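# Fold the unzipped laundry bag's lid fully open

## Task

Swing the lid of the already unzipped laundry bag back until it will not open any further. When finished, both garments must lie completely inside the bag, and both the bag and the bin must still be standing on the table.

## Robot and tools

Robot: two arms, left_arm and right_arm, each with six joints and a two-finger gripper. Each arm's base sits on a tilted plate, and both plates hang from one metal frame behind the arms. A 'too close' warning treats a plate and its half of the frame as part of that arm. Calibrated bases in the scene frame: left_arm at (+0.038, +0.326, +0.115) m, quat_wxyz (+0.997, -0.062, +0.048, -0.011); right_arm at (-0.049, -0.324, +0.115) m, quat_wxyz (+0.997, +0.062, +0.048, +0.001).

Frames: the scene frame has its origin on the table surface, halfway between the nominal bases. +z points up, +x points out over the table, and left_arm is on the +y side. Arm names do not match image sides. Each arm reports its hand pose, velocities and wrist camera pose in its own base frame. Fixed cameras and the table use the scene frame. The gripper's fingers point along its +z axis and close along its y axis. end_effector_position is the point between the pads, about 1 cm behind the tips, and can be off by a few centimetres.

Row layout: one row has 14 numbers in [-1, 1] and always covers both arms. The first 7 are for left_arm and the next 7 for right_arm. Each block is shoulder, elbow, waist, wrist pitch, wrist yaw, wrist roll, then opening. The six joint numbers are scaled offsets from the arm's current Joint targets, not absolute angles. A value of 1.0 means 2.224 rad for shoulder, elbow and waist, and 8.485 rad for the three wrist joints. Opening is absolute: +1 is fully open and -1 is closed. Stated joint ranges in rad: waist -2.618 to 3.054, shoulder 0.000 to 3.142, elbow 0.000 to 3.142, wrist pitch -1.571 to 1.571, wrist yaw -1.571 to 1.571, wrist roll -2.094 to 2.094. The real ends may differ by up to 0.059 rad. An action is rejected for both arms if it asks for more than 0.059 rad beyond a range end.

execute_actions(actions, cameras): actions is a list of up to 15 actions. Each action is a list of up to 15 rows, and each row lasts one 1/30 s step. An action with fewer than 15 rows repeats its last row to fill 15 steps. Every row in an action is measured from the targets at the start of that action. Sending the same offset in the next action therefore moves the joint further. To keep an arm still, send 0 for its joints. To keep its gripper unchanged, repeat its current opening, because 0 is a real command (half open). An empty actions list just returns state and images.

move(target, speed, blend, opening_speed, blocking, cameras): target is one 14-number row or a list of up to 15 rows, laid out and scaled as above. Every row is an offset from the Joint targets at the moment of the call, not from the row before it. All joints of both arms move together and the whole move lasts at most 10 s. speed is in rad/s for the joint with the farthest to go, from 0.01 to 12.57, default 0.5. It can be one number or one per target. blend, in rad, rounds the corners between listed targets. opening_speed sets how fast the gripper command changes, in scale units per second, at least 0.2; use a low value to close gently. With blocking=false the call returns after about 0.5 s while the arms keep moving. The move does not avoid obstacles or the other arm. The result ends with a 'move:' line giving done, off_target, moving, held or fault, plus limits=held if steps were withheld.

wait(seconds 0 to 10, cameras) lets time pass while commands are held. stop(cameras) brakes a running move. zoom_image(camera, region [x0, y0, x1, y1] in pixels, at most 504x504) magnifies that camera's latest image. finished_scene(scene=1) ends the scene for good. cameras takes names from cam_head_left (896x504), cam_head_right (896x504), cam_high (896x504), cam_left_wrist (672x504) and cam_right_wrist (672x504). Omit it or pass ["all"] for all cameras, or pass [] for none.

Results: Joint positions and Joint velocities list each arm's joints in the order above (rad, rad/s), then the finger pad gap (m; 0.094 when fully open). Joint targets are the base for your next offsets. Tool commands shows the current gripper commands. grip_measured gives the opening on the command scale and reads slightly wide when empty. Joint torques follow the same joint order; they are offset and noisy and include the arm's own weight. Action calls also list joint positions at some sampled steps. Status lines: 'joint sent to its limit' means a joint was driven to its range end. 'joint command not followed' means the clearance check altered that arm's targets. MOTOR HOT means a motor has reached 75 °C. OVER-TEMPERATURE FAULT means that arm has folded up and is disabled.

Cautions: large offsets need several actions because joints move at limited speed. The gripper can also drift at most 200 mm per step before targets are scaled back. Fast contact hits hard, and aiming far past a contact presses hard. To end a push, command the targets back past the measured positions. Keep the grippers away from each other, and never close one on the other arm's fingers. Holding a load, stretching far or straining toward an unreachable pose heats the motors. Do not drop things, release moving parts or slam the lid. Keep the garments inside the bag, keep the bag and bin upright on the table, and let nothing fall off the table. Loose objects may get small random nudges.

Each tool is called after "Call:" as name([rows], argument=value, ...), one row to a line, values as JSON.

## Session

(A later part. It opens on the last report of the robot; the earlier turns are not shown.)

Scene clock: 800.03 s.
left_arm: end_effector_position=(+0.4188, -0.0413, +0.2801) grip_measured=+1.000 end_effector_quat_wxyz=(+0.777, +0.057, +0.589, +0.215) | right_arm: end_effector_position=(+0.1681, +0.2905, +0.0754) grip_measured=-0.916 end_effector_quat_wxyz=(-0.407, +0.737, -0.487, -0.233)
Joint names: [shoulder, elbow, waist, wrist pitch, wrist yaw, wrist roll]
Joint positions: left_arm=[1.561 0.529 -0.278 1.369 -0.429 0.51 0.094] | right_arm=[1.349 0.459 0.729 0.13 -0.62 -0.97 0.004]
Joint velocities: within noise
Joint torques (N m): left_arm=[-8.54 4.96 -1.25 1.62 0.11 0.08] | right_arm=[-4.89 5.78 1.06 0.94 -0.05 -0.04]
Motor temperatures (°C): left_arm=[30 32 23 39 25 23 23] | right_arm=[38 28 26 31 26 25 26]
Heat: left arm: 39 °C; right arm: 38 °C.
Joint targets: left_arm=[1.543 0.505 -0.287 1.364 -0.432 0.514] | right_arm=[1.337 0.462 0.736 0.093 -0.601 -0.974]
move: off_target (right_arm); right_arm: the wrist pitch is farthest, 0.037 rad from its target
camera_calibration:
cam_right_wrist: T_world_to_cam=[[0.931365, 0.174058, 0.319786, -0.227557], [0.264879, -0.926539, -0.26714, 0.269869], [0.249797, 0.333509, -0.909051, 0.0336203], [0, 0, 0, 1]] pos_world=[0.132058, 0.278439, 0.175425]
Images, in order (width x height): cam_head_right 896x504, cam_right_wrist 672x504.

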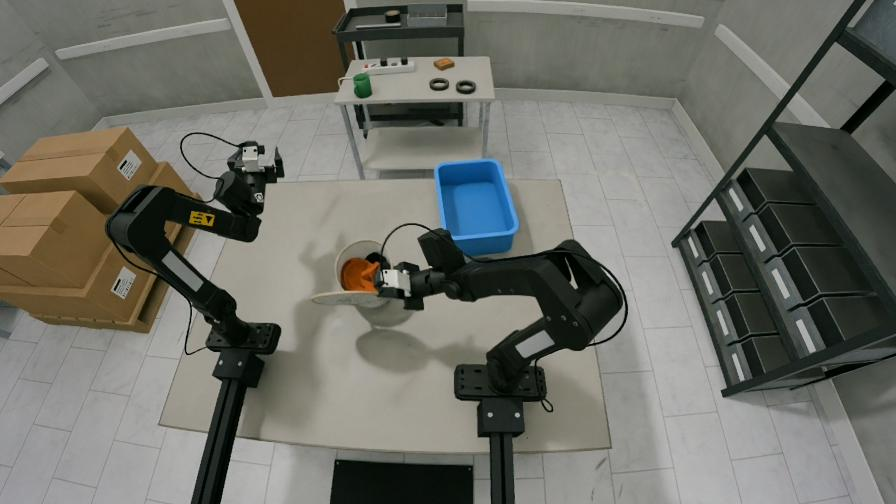

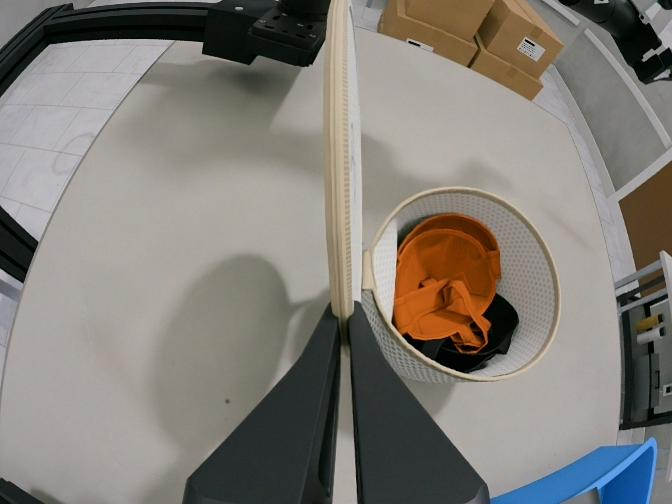

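Call:
move(target=[0,0,0,0,0,0, 1, 0.0665,-0.1133,0,0.0645,-0.0093,-0.0384,-1], speed=0.3, cameras=["cam_right_wrist","cam_head_right","cam_high"])

Scene clock: 831.90 s.
left_arm: end_effector_position=(+0.4188, -0.0413, +0.2801) grip_measured=+1.000 end_effector_quat_wxyz=(+0.777, +0.057, +0.589, +0.215) | right_arm: end_effector_position=(+0.1513, +0.2854, +0.0509) grip_measured=-0.916 end_effector_quat_wxyz=(-0.507, +0.790, -0.309, -0.155)
Joint names: [shoulder, elbow, waist, wrist pitch, wrist yaw, wrist roll]
Joint positions: left_arm=[1.561 0.529 -0.278 1.369 -0.429 0.51 0.094] | right_arm=[1.472 0.226 0.729 0.653 -0.672 -1.3 0.004]
Joint velocities: within noise
Joint torques (N m): left_arm=[-8.7 5.16 -1.46 1.63 0.07 0.05] | right_arm=[-2.84 3.11 1.03 1.28 -0.3 0]
Motor temperatures (°C): left_arm=[30 32 23 39 25 23 23] | right_arm=[36 29 26 30 26 25 26]
Heat: left arm: 39 °C; right arm: 36 °C.
Joint targets: left_arm=[1.543 0.505 -0.287 1.364 -0.432 0.514] | right_arm=[1.485 0.210 0.736 0.641 -0.680 -1.300]
move: done
camera_calibration:
cam_right_wrist: T_world_to_cam=[[0.689367, 0.287201, 0.665048, -0.21647], [0.540628, -0.815034, -0.208425, 0.186572], [0.482177, 0.503224, -0.717127, -0.0760191], [0, 0, 0, 1]] pos_world=[0.0850162, 0.252488, 0.128334]
Images, in order (width x height): cam_head_right 896x504, cam_high 896x504, cam_right_wrist 672x504.

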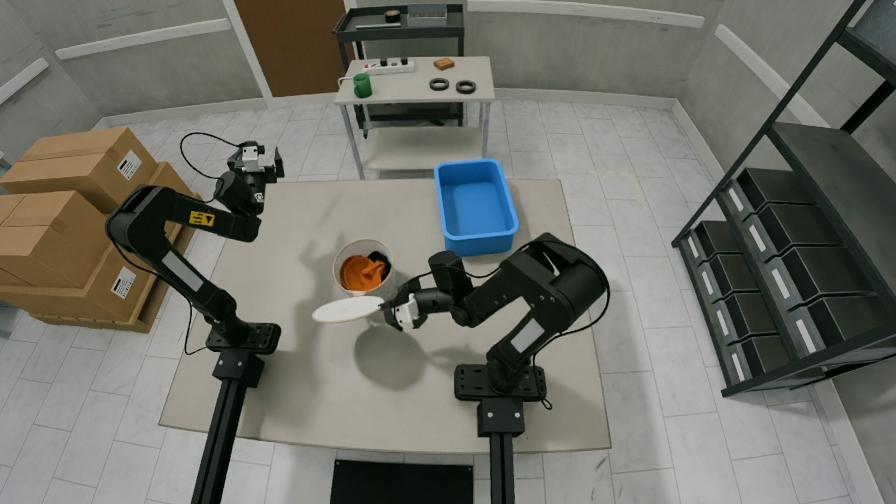

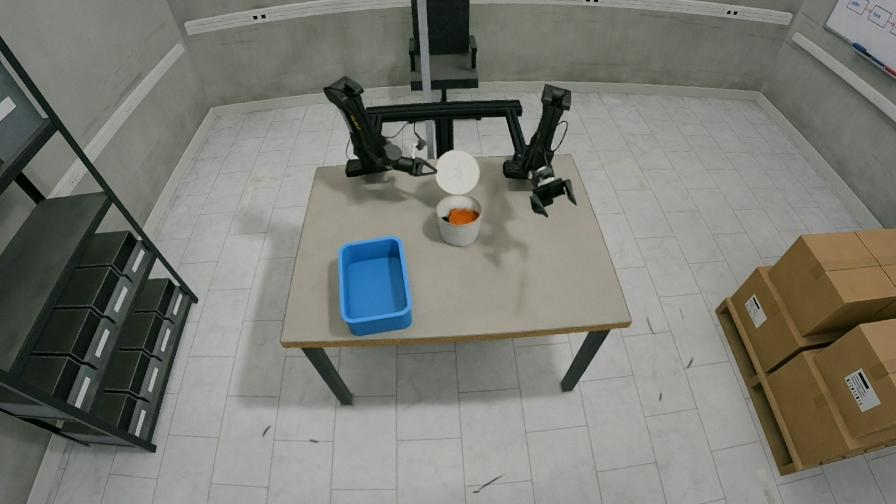

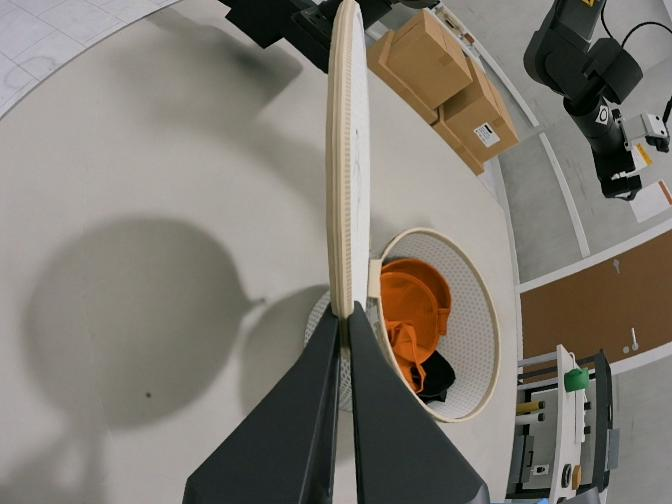

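Call:
move(target=[0,0,0,0,0,0, 1, 0.1259,-0.045,0.0162,0.0433,0.0013,-0.049,-1], speed=0.3, cameras=["cam_right_wrist","cam_head_right","cam_high"])

Call:
zoom_image(camera="cam_head_right", region=[280, 210, 430, 360])

Scene clock: 841.47 s.
left_arm: end_effector_position=(+0.4188, -0.0413, +0.2801) grip_measured=+1.000 end_effector_quat_wxyz=(+0.777, +0.057, +0.589, +0.215) | right_arm: end_effector_position=(+0.1300, +0.2784, +0.0114) grip_measured=-0.916 end_effector_quat_wxyz=(-0.524, +0.840, -0.127, -0.056)
Joint names: [shoulder, elbow, waist, wrist pitch, wrist yaw, wrist roll]
Joint positions: left_arm=[1.561 0.529 -0.278 1.369 -0.429 0.51 0.094] | right_arm=[1.75 0.123 0.762 1.024 -0.671 -1.718 0.004]
Joint velocities: within noise
Joint torques (N m): left_arm=[-8.64 5.01 -1.47 1.67 0.07 0.07] | right_arm=[-3.21 1.57 1.37 1.23 -0.21 0.01]
Motor temperatures (°C): left_arm=[30 32 23 39 25 23 23] | right_arm=[36 29 26 30 26 25 26]
Heat: left arm: 39 °C; right arm: 36 °C.
Joint targets: left_arm=[1.543 0.505 -0.287 1.364 -0.432 0.514] | right_arm=[1.765 0.110 0.772 1.008 -0.668 -1.715]
move: done
camera_calibration:
cam_right_wrist: T_world_to_cam=[[0.329276, 0.420826, 0.845271, -0.165889], [0.733244, -0.677982, 0.0519039, 0.118045], [0.594921, 0.602699, -0.531812, -0.13507], [0, 0, 0, 1]] pos_world=[0.0484236, 0.231249, 0.0622626]
Images, in order (width x height): cam_head_right 896x504, cam_high 896x504, cam_right_wrist 672x504.

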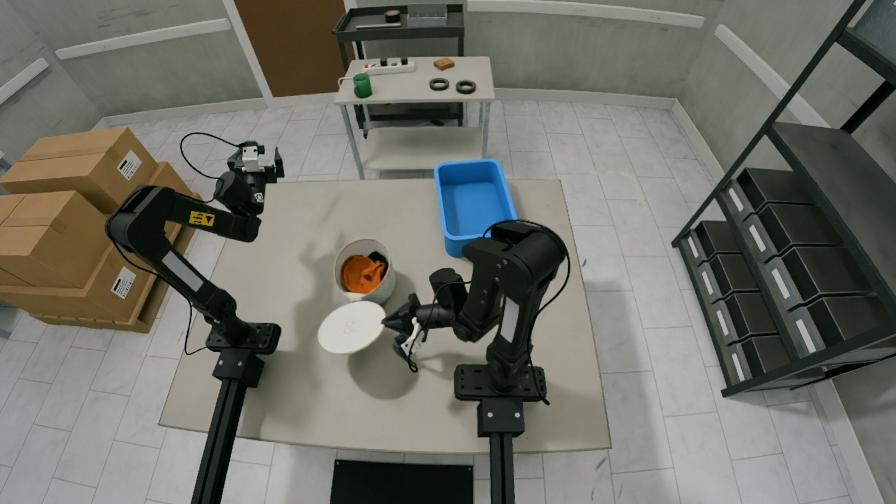

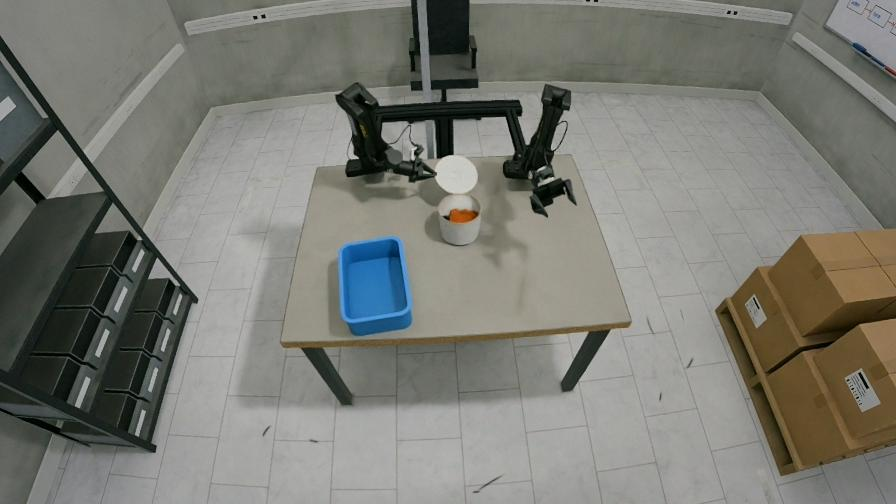

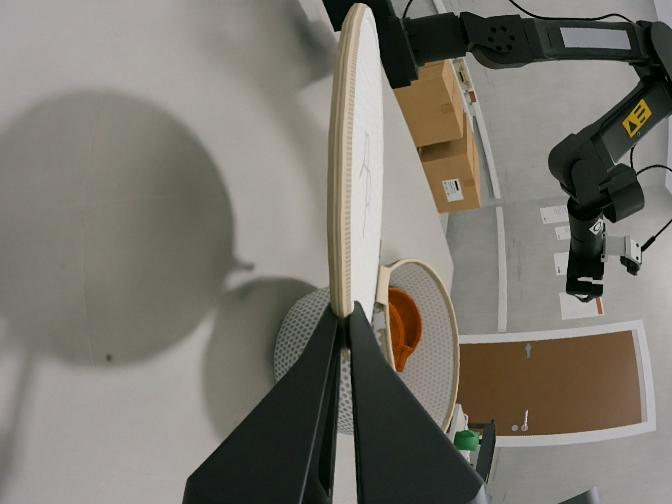

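Scaled by 3.360 from the camera's 896x504 image, which has a finer 1280x720 frame.

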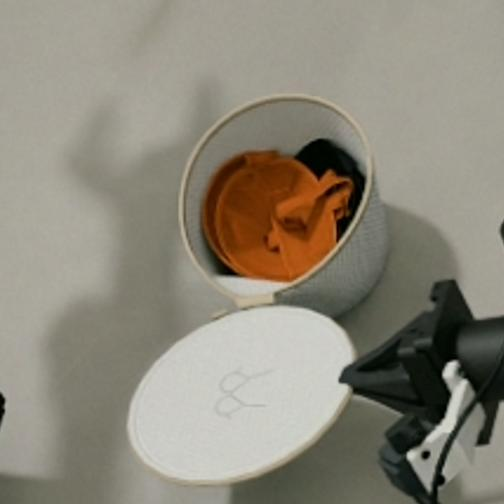

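Call:
move(target=[0,0,0,0,0,0, 1, 0.1367,0,-0.0054,0.0341,0,-0.0395,-1], speed=0.3, cameras=["cam_right_wrist","cam_head_right","cam_high"])

Call:
zoom_image(camera="cam_head_right", region=[280, 210, 430, 360])

Call:
zoom_image(camera="cam_high", region=[380, 150, 500, 270])

Scene clock: 858.10 s.
left_arm: end_effector_position=(+0.4188, -0.0413, +0.2801) grip_measured=+1.000 end_effector_quat_wxyz=(+0.777, +0.057, +0.589, +0.215) | right_arm: end_effector_position=(+0.1286, +0.2770, -0.0187) grip_measured=-0.916 end_effector_quat_wxyz=(-0.523, +0.852, +0.013, +0.028)
Joint names: [shoulder, elbow, waist, wrist pitch, wrist yaw, wrist roll]
Joint positions: left_arm=[1.561 0.529 -0.278 1.369 -0.429 0.51 0.094] | right_arm=[2.051 0.123 0.762 1.314 -0.67 -2.053 0.004]
Joint velocities: within noise
Joint torques (N m): left_arm=[-8.75 5.2 -1.39 1.64 0.11 0.02] | right_arm=[-3.89 0.01 0.61 1.2 -0.2 0.01]
Motor temperatures (°C): left_arm=[30 32 23 39 25 23 23] | right_arm=[35 28 26 30 26 25 26]
Heat: left arm: 39 °C; right arm: 35 °C.
Joint targets: left_arm=[1.543 0.505 -0.287 1.364 -0.432 0.514] | right_arm=[2.069 0.110 0.760 1.297 -0.669 -2.050]
move: done
camera_calibration:
cam_right_wrist: T_world_to_cam=[[0.00761786, 0.463712, 0.885953, -0.10909], [0.776968, -0.560479, 0.286676, 0.0859209], [0.629494, 0.686174, -0.364559, -0.173819], [0, 0, 0, 1]] pos_world=[0.043491, 0.218013, 0.00864999]
Images, in order (width x height): cam_head_right 896x504, cam_high 896x504, cam_right_wrist 672x504.

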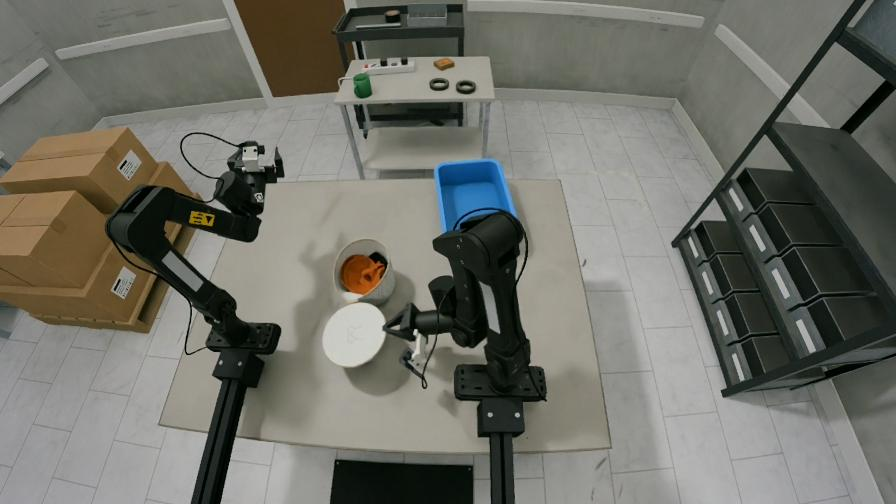

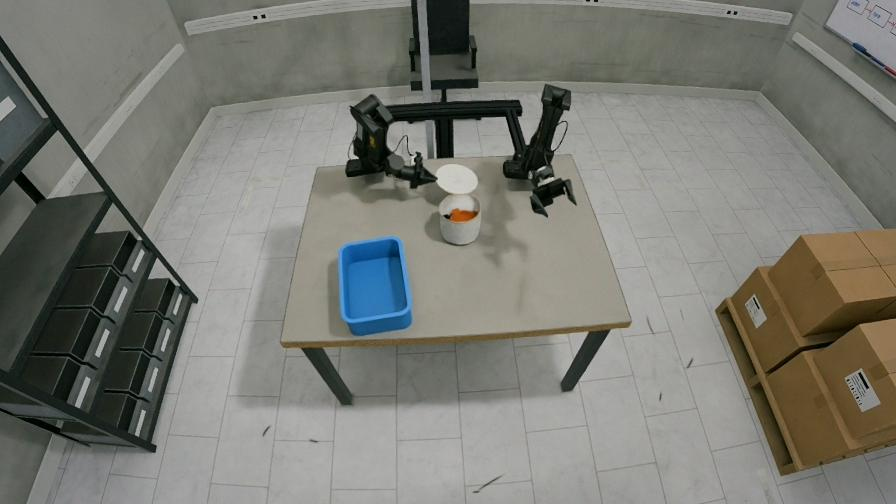

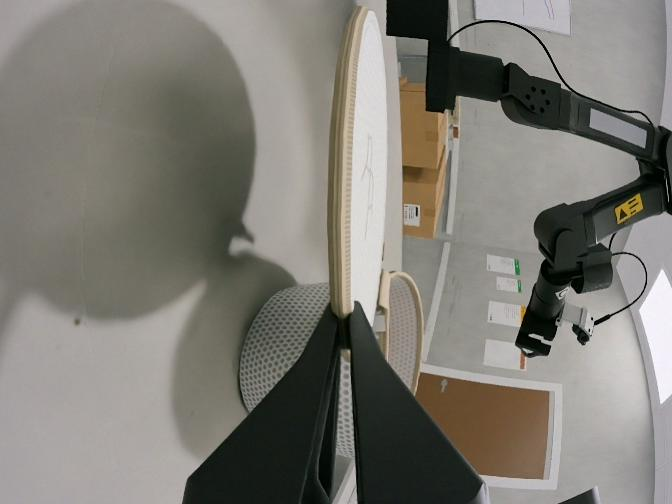

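Scaled by 3.360 from the camera's 896x504 image, which has a finer 1280x720 frame.

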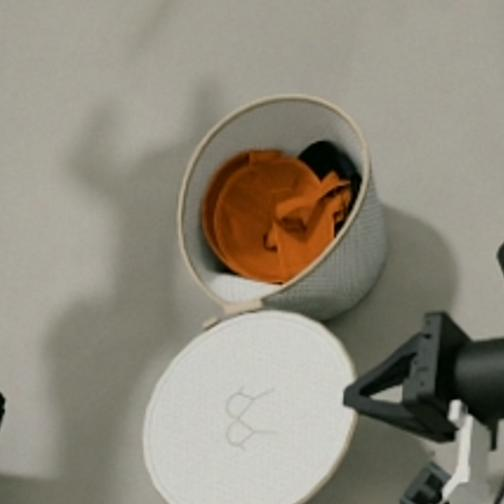

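Scaled by 4.200 from the camera's 896x504 image, which has a finer 1280x720 frame.

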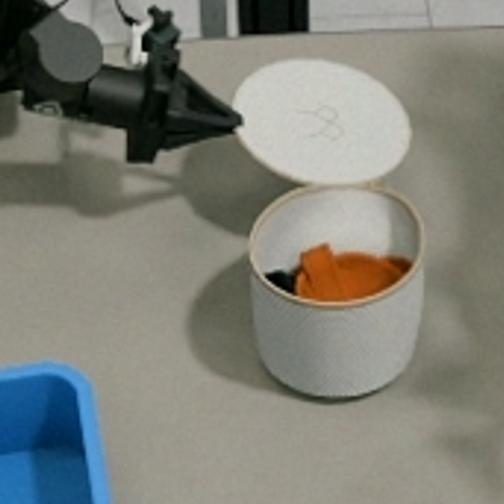

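Call:
move(target=[0,0,0,0,0,0, 1, -0.1367,0,0.0054,-0.0341,0,0.0395,-1], speed=0.3, cameras=["cam_head_left","cam_high"])

Call:
zoom_image(camera="cam_high", region=[380, 150, 500, 270])

Call:
zoom_image(camera="cam_head_left", region=[280, 210, 430, 360])

Scene clock: 868.37 s.
left_arm: end_effector_position=(+0.4188, -0.0413, +0.2801) grip_measured=+1.000 end_effector_quat_wxyz=(+0.777, +0.057, +0.589, +0.215) | right_arm: end_effector_position=(+0.1300, +0.2783, +0.0080) grip_measured=-0.916 end_effector_quat_wxyz=(-0.523, +0.842, -0.120, -0.052)
Joint names: [shoulder, elbow, waist, wrist pitch, wrist yaw, wrist roll]
Joint positions: left_arm=[1.561 0.529 -0.278 1.369 -0.429 0.51 0.094] | right_arm=[1.778 0.123 0.762 1.048 -0.67 -1.736 0.004]
Joint velocities: within noise
Joint torques (N m): left_arm=[-8.91 5.01 -1.4 1.64 0.13 0.07] | right_arm=[-5.55 1.43 1.4 1.01 -0.21 0.17]
Motor temperatures (°C): left_arm=[30 32 23 39 25 23 23] | right_arm=[35 28 25 30 26 25 26]
Heat: left arm: 39 °C; right arm: 35 °C.
Joint targets: left_arm=[1.543 0.505 -0.287 1.364 -0.432 0.514] | right_arm=[1.764 0.110 0.772 1.008 -0.668 -1.715]
move: off_target (right_arm); right_arm: the wrist pitch is farthest, 0.041 rad from its target
Images, in order (width x height): cam_head_left 896x504, cam_high 896x504.

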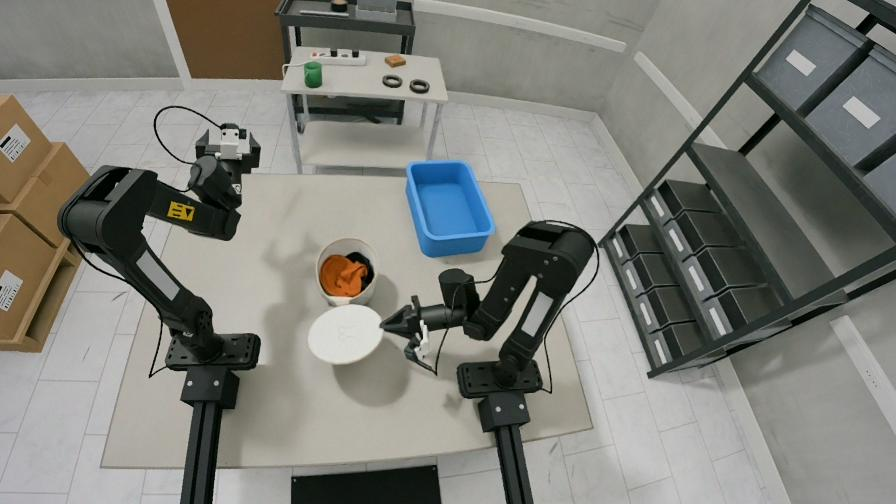

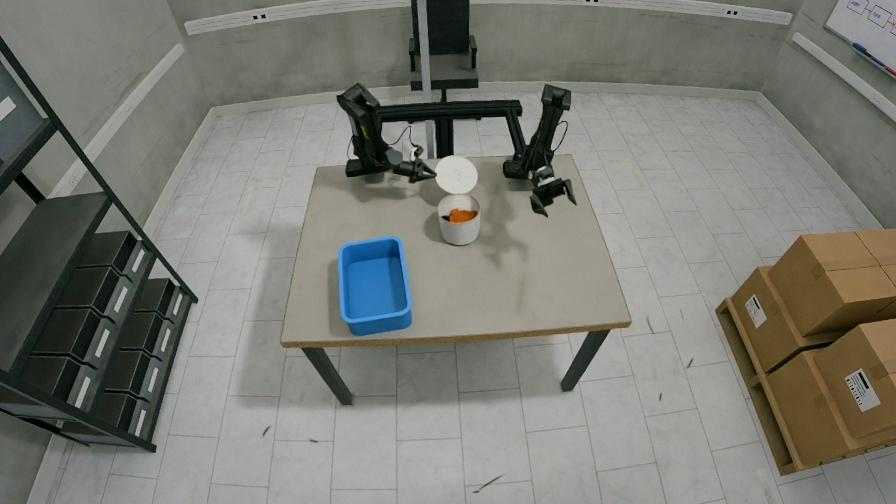

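Scaled by 4.200 from the camera's 896x504 image, which has a finer 1280x720 frame.

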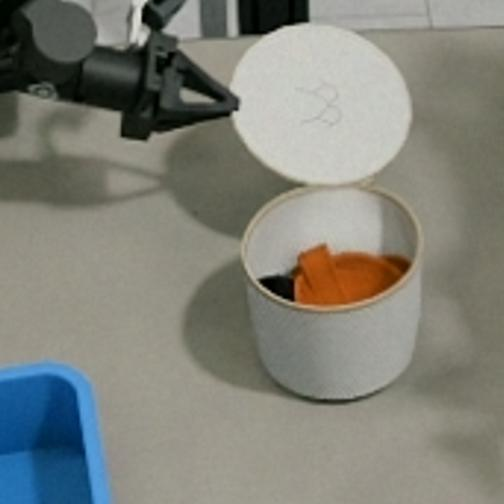

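Scaled by 3.360 from the camera's 896x504 image, which has a finer 1280x720 frame.

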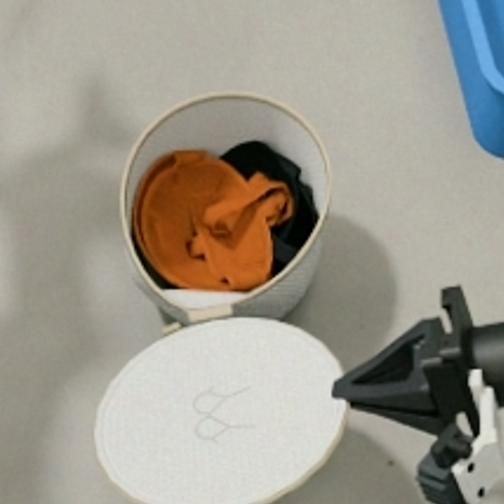

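Call:
move(target=[0,0,0,0,0,0, 1, -0.063,0.0225,-0.008,-0.0216,-0.0007,0.0244,-1], speed=0.3, cameras=["cam_head_left","cam_high"])

Call:
zoom_image(camera="cam_high", region=[400, 150, 500, 250])

Scene clock: 877.00 s.
left_arm: end_effector_position=(+0.4188, -0.0413, +0.2801) grip_measured=+1.000 end_effector_quat_wxyz=(+0.777, +0.057, +0.589, +0.215) | right_arm: end_effector_position=(+0.1306, +0.2792, +0.0199) grip_measured=-0.916 end_effector_quat_wxyz=(-0.509, +0.827, -0.211, -0.111)
Joint names: [shoulder, elbow, waist, wrist pitch, wrist yaw, wrist roll]
Joint positions: left_arm=[1.561 0.529 -0.278 1.369 -0.429 0.51 0.094] | right_arm=[1.637 0.147 0.762 0.866 -0.672 -1.528 0.004]
Joint velocities: within noise
Joint torques (N m): left_arm=[-8.73 5.14 -1.42 1.67 0.11 0.07] | right_arm=[-5.03 4.36 0.03 0.96 -0.25 0.2]
Motor temperatures (°C): left_arm=[30 32 23 39 25 23 23] | right_arm=[35 28 25 30 26 25 26]
Heat: left arm: 39 °C; right arm: 35 °C.
Joint targets: left_arm=[1.543 0.505 -0.287 1.364 -0.432 0.514] | right_arm=[1.625 0.161 0.754 0.825 -0.674 -1.508]
move: off_target (right_arm); right_arm: the wrist pitch is farthest, 0.041 rad from its target
Images, in order (width x height): cam_head_left 896x504, cam_high 896x504.

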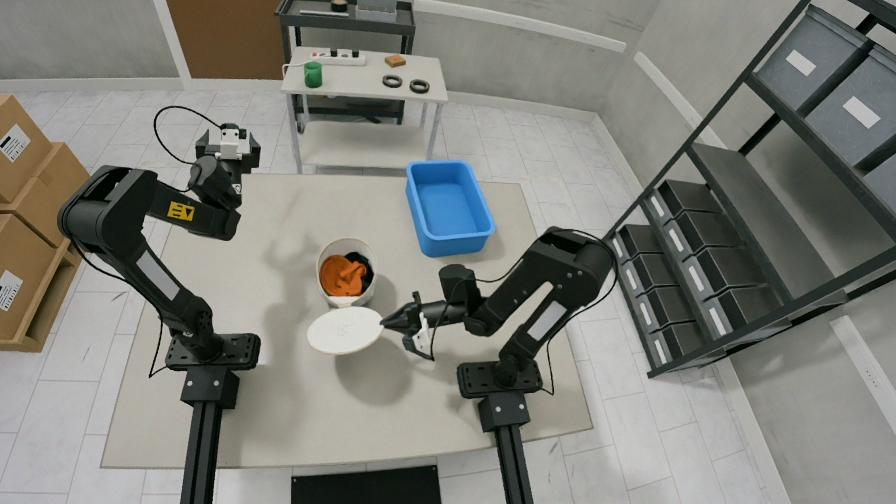

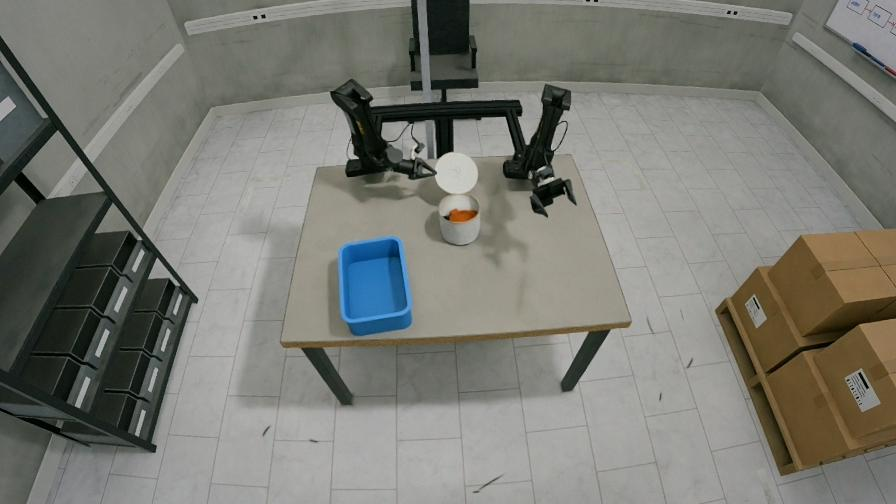

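Scaled by 5.040 from the camera's 896x504 image, which has a finer 1280x720 frame.

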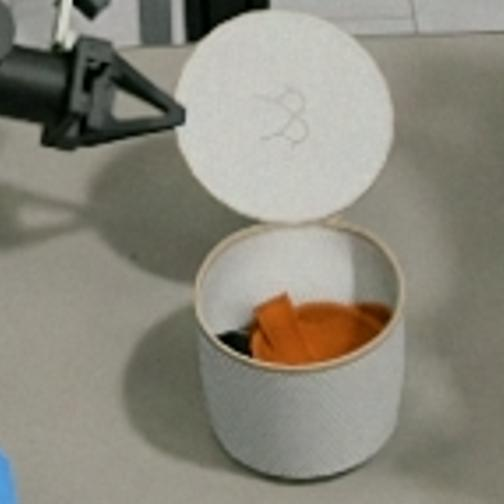

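Call:
move(target=[0,0,0,0,0,0, 1, -0.07,0.024,-0.008,-0.024,0,0.0245,-1], speed=0.3, cameras=["cam_right_wrist","cam_high"])

Call:
zoom_image(camera="cam_high", region=[400, 150, 500, 250])

Scene clock: 888.90 s.
left_arm: end_effector_position=(+0.4188, -0.0413, +0.2801) grip_measured=+1.000 end_effector_quat_wxyz=(+0.777, +0.057, +0.589, +0.215) | right_arm: end_effector_position=(+0.1391, +0.2807, +0.0401) grip_measured=-0.916 end_effector_quat_wxyz=(-0.495, +0.799, -0.303, -0.161)
Joint names: [shoulder, elbow, waist, wrist pitch, wrist yaw, wrist roll]
Joint positions: left_arm=[1.561 0.529 -0.278 1.369 -0.429 0.51 0.094] | right_arm=[1.482 0.195 0.745 0.659 -0.672 -1.318 0.004]
Joint velocities: within noise
Joint torques (N m): left_arm=[-8.58 5.26 -1.48 1.66 0.13 0.01] | right_arm=[-4.66 5.67 -0.1 1 -0.26 0.16]
Motor temperatures (°C): left_arm=[30 32 23 39 25 23 23] | right_arm=[35 29 25 30 26 25 27]
Heat: left arm: 39 °C; right arm: 35 °C.
Joint targets: left_arm=[1.543 0.505 -0.287 1.364 -0.432 0.514] | right_arm=[1.469 0.214 0.737 0.621 -0.674 -1.300]
move: off_target (right_arm); right_arm: the wrist pitch is farthest, 0.038 rad from its target
camera_calibration:
cam_right_wrist: T_world_to_cam=[[0.687854, 0.319374, 0.651811, -0.207785], [0.558442, -0.806503, -0.194151, 0.181735], [0.463681, 0.497546, -0.733108, -0.070823], [0, 0, 0, 1]] pos_world=[0.0742766, 0.248169, 0.1188]
Images, in order (width x height): cam_high 896x504, cam_right_wrist 672x504.

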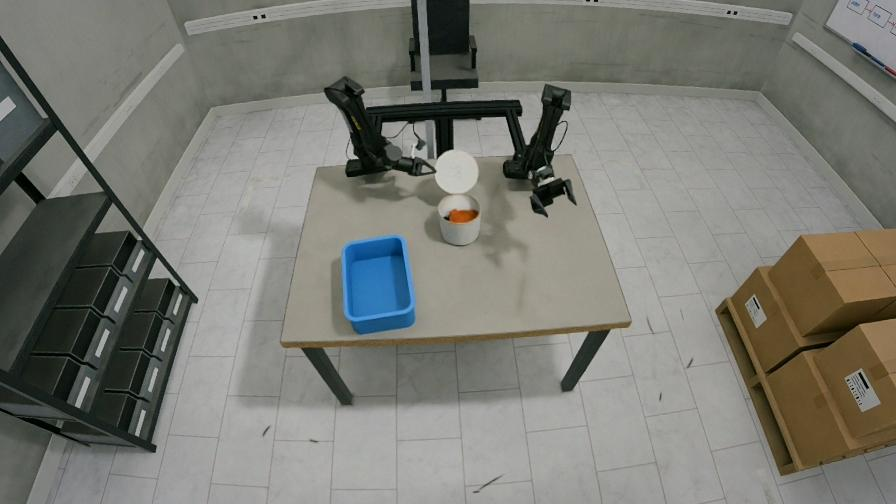

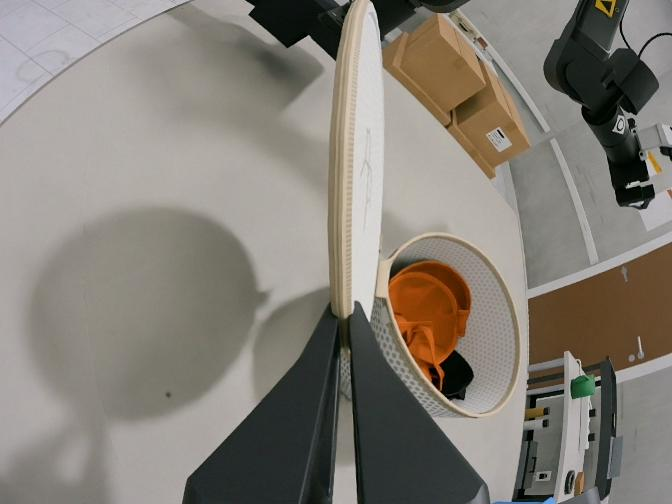

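Scaled by 5.040 from the camera's 896x504 image, which has a finer 1280x720 frame.

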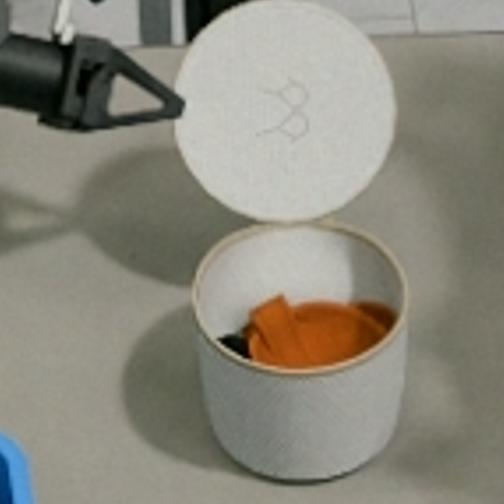

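Call:
move(target=[0,0,0,0,0,0, 1, 0.1331,-0.0468,0.0157,0.0456,0.0007,-0.0489,-1], speed=0.35, cameras=["cam_right_wrist","cam_high"])

Call:
zoom_image(camera="cam_high", region=[400, 150, 500, 250])

Scene clock: 901.97 s.
left_arm: end_effector_position=(+0.4188, -0.0413, +0.2801) grip_measured=+1.000 end_effector_quat_wxyz=(+0.777, +0.057, +0.589, +0.215) | right_arm: end_effector_position=(+0.1294, +0.2779, +0.0106) grip_measured=-0.916 end_effector_quat_wxyz=(-0.523, +0.841, -0.128, -0.058)
Joint names: [shoulder, elbow, waist, wrist pitch, wrist yaw, wrist roll]
Joint positions: left_arm=[1.561 0.529 -0.278 1.369 -0.429 0.51 0.094] | right_arm=[1.751 0.122 0.762 1.022 -0.671 -1.718 0.004]
Joint velocities: within noise
Joint torques (N m): left_arm=[-8.9 5.19 -1.44 1.73 0.11 0.03] | right_arm=[-3.22 1.58 1.33 1.25 -0.22 -0.03]
Motor temperatures (°C): left_arm=[30 32 23 39 25 23 23] | right_arm=[35 29 25 30 26 25 27]
Heat: left arm: 39 °C; right arm: 35 °C.
Joint targets: left_arm=[1.543 0.505 -0.287 1.364 -0.432 0.514] | right_arm=[1.765 0.110 0.772 1.008 -0.669 -1.715]
move: done
camera_calibration:
cam_right_wrist: T_world_to_cam=[[0.331915, 0.422989, 0.843157, -0.165793], [0.733276, -0.67798, 0.0514646, 0.118181], [0.593412, 0.601185, -0.5352, -0.134227], [0, 0, 0, 1]] pos_world=[0.0480221, 0.230948, 0.0618689]
Images, in order (width x height): cam_high 896x504, cam_right_wrist 672x504.

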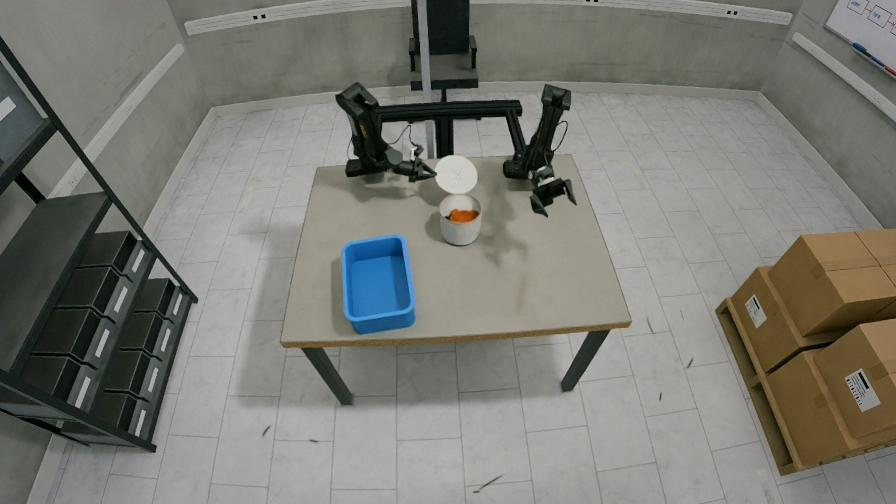

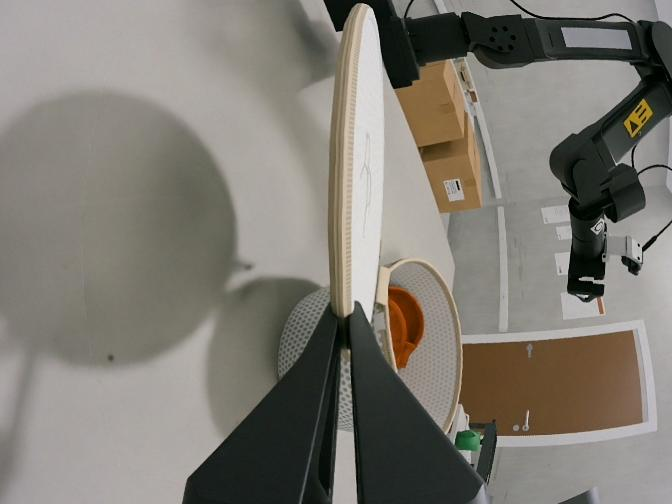

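Scaled by 5.040 from the camera's 896x504 image, which has a finer 1280x720 frame.

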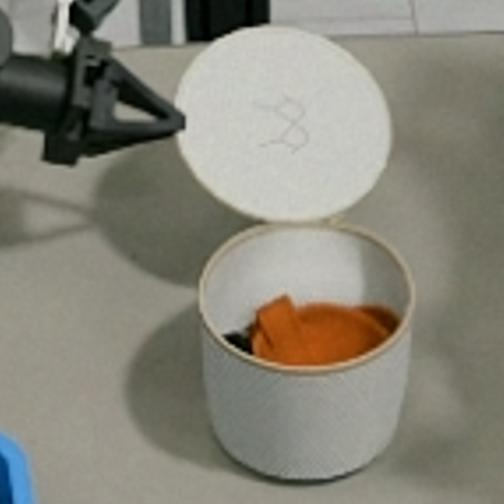

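Call:
move(target=[0,0,0,0,0,0, 1, 0,0,0,0,0,0,-0.6], opening_speed=0.25, cameras=["cam_right_wrist","cam_high","cam_head_left"])

Call:
zoom_image(camera="cam_high", region=[400, 150, 500, 250])

Scene clock: 909.20 s.
left_arm: end_effector_position=(+0.4188, -0.0413, +0.2801) grip_measured=+1.000 end_effector_quat_wxyz=(+0.777, +0.057, +0.589, +0.215) | right_arm: end_effector_position=(+0.1301, +0.2774, +0.0098) grip_measured=-0.603 end_effector_quat_wxyz=(-0.521, +0.842, -0.129, -0.056)
Joint names: [shoulder, elbow, waist, wrist pitch, wrist yaw, wrist roll]
Joint positions: left_arm=[1.561 0.529 -0.278 1.369 -0.429 0.51 0.094] | right_arm=[1.751 0.122 0.762 1.019 -0.665 -1.718 0.019]
Joint velocities: within noise
Joint torques (N m): left_arm=[-8.65 5.18 -1.62 1.73 0.15 0.02] | right_arm=[-3.22 1.58 1.35 1.28 -0.26 0.02]
Motor temperatures (°C): left_arm=[30 32 23 39 25 23 23] | right_arm=[34 28 25 30 26 25 26]
Heat: left arm: 39 °C; right arm: 34 °C.
Joint targets: left_arm=[1.543 0.505 -0.287 1.364 -0.432 0.514] | right_arm=[1.765 0.110 0.772 1.008 -0.669 -1.715]
move: done
camera_calibration:
cam_right_wrist: T_world_to_cam=[[0.333263, 0.425351, 0.841435, -0.165889], [0.730266, -0.680946, 0.0549898, 0.118613], [0.596362, 0.596145, -0.537553, -0.133719], [0, 0, 0, 1]] pos_world=[0.0484107, 0.231046, 0.0611811]
Images, in order (width x height): cam_head_left 896x504, cam_high 896x504, cam_right_wrist 672x504.

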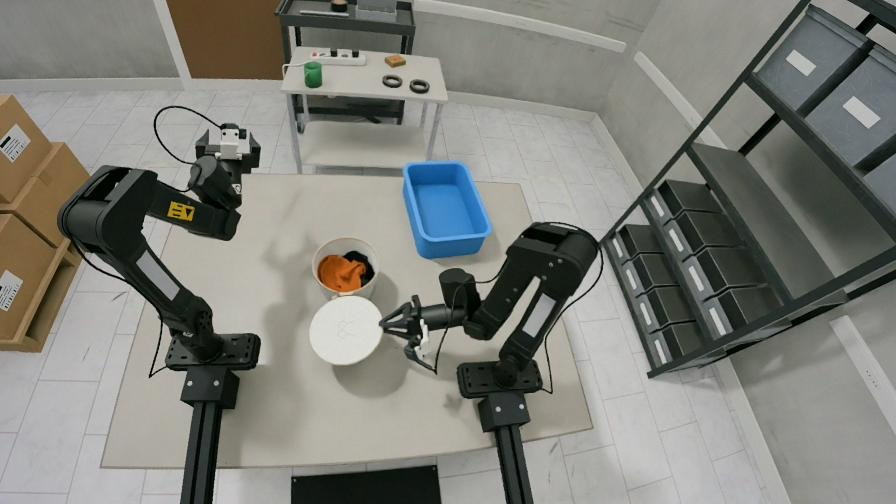

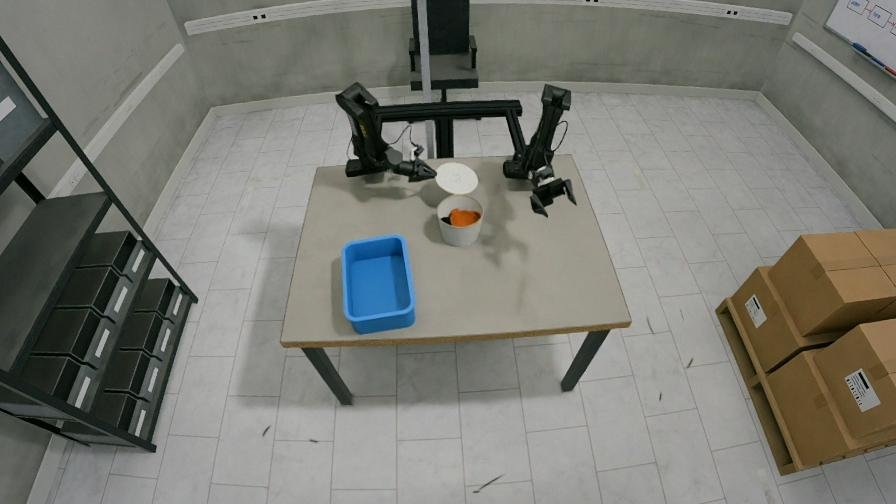

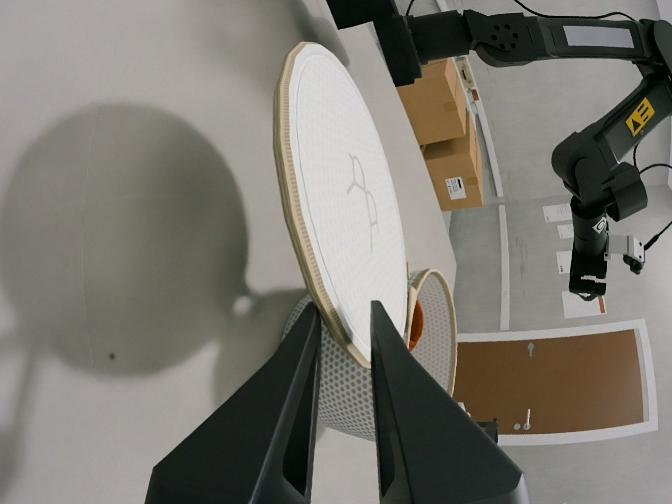

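Scaled by 5.040 from the camera's 896x504 image, which has a finer 1280x720 frame.

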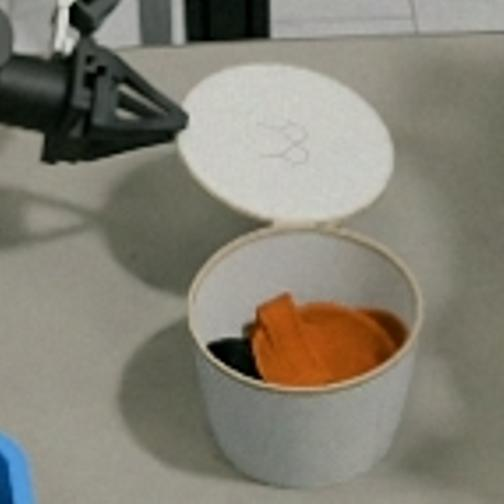

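Call:
move(target=[0,0,0,0,0,0, 1, 0,0,0,0,0,0,0.3], opening_speed=0.3, cameras=["cam_right_wrist","cam_high","cam_head_left"])

Call:
zoom_image(camera="cam_high", region=[400, 150, 500, 250])

Scene clock: 919.17 s.
left_arm: end_effector_position=(+0.4188, -0.0413, +0.2801) grip_measured=+1.000 end_effector_quat_wxyz=(+0.777, +0.057, +0.589, +0.215) | right_arm: end_effector_position=(+0.1301, +0.2773, +0.0096) grip_measured=+0.297 end_effector_quat_wxyz=(-0.521, +0.842, -0.130, -0.056)
Joint names: [shoulder, elbow, waist, wrist pitch, wrist yaw, wrist roll]
Joint positions: left_arm=[1.561 0.529 -0.278 1.369 -0.429 0.51 0.094] | right_arm=[1.751 0.122 0.762 1.018 -0.665 -1.718 0.061]
Joint velocities: within noise
Joint torques (N m): left_arm=[-8.61 4.9 -1.32 1.74 0.09 0.04] | right_arm=[-3.23 1.58 1.35 1.28 -0.26 0.01]
Motor temperatures (°C): left_arm=[30 32 23 39 25 23 23] | right_arm=[34 28 25 30 26 25 26]
Heat: left arm: 39 °C; right arm: 34 °C.
Joint targets: left_arm=[1.543 0.505 -0.287 1.364 -0.432 0.514] | right_arm=[1.765 0.110 0.772 1.008 -0.668 -1.715]
move: done
camera_calibration:
cam_right_wrist: T_world_to_cam=[[0.333681, 0.425787, 0.841048, -0.165903], [0.730087, -0.681124, 0.0551664, 0.118657], [0.596347, 0.595631, -0.53814, -0.133616], [0, 0, 0, 1]] pos_world=[0.0484098, 0.231045, 0.0610827]
Images, in order (width x height): cam_head_left 896x504, cam_high 896x504, cam_right_wrist 672x504.

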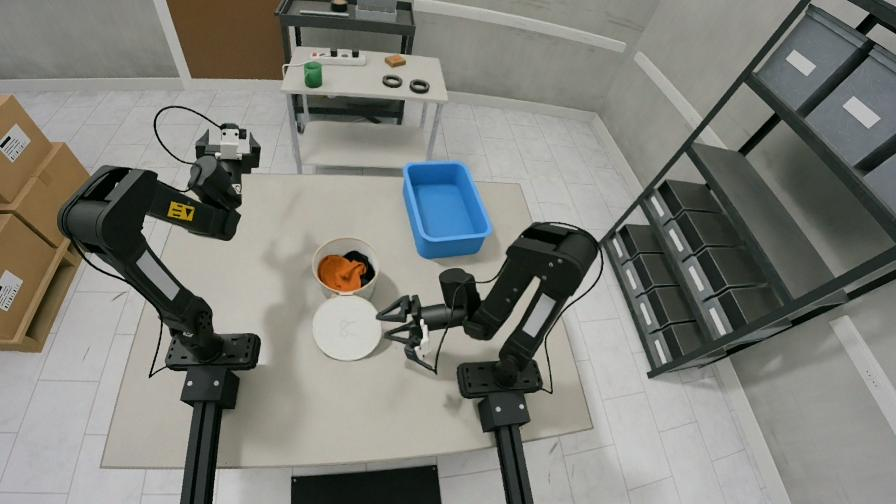

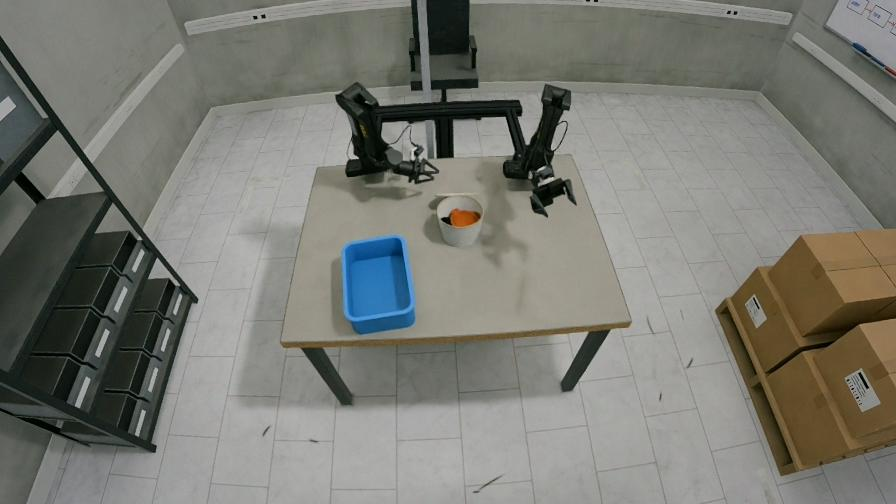

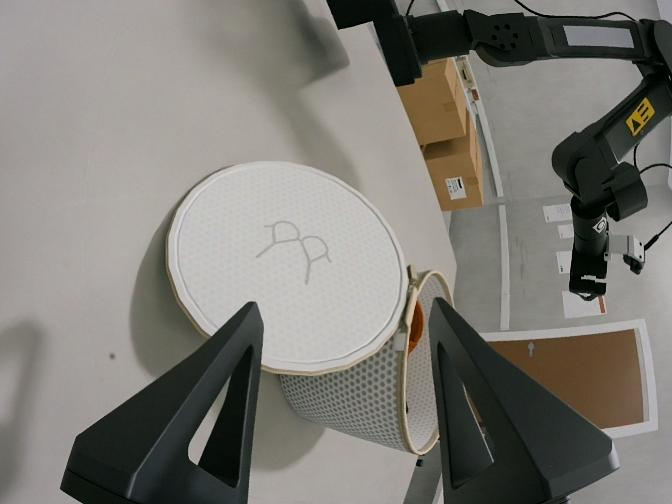

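Scaled by 5.040 from the camera's 896x504 image, which has a finer 1280x720 frame.

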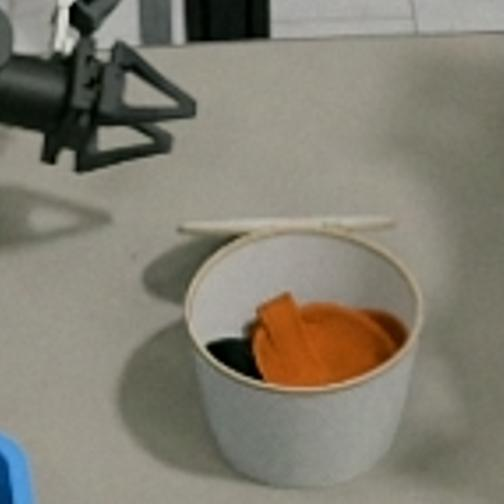

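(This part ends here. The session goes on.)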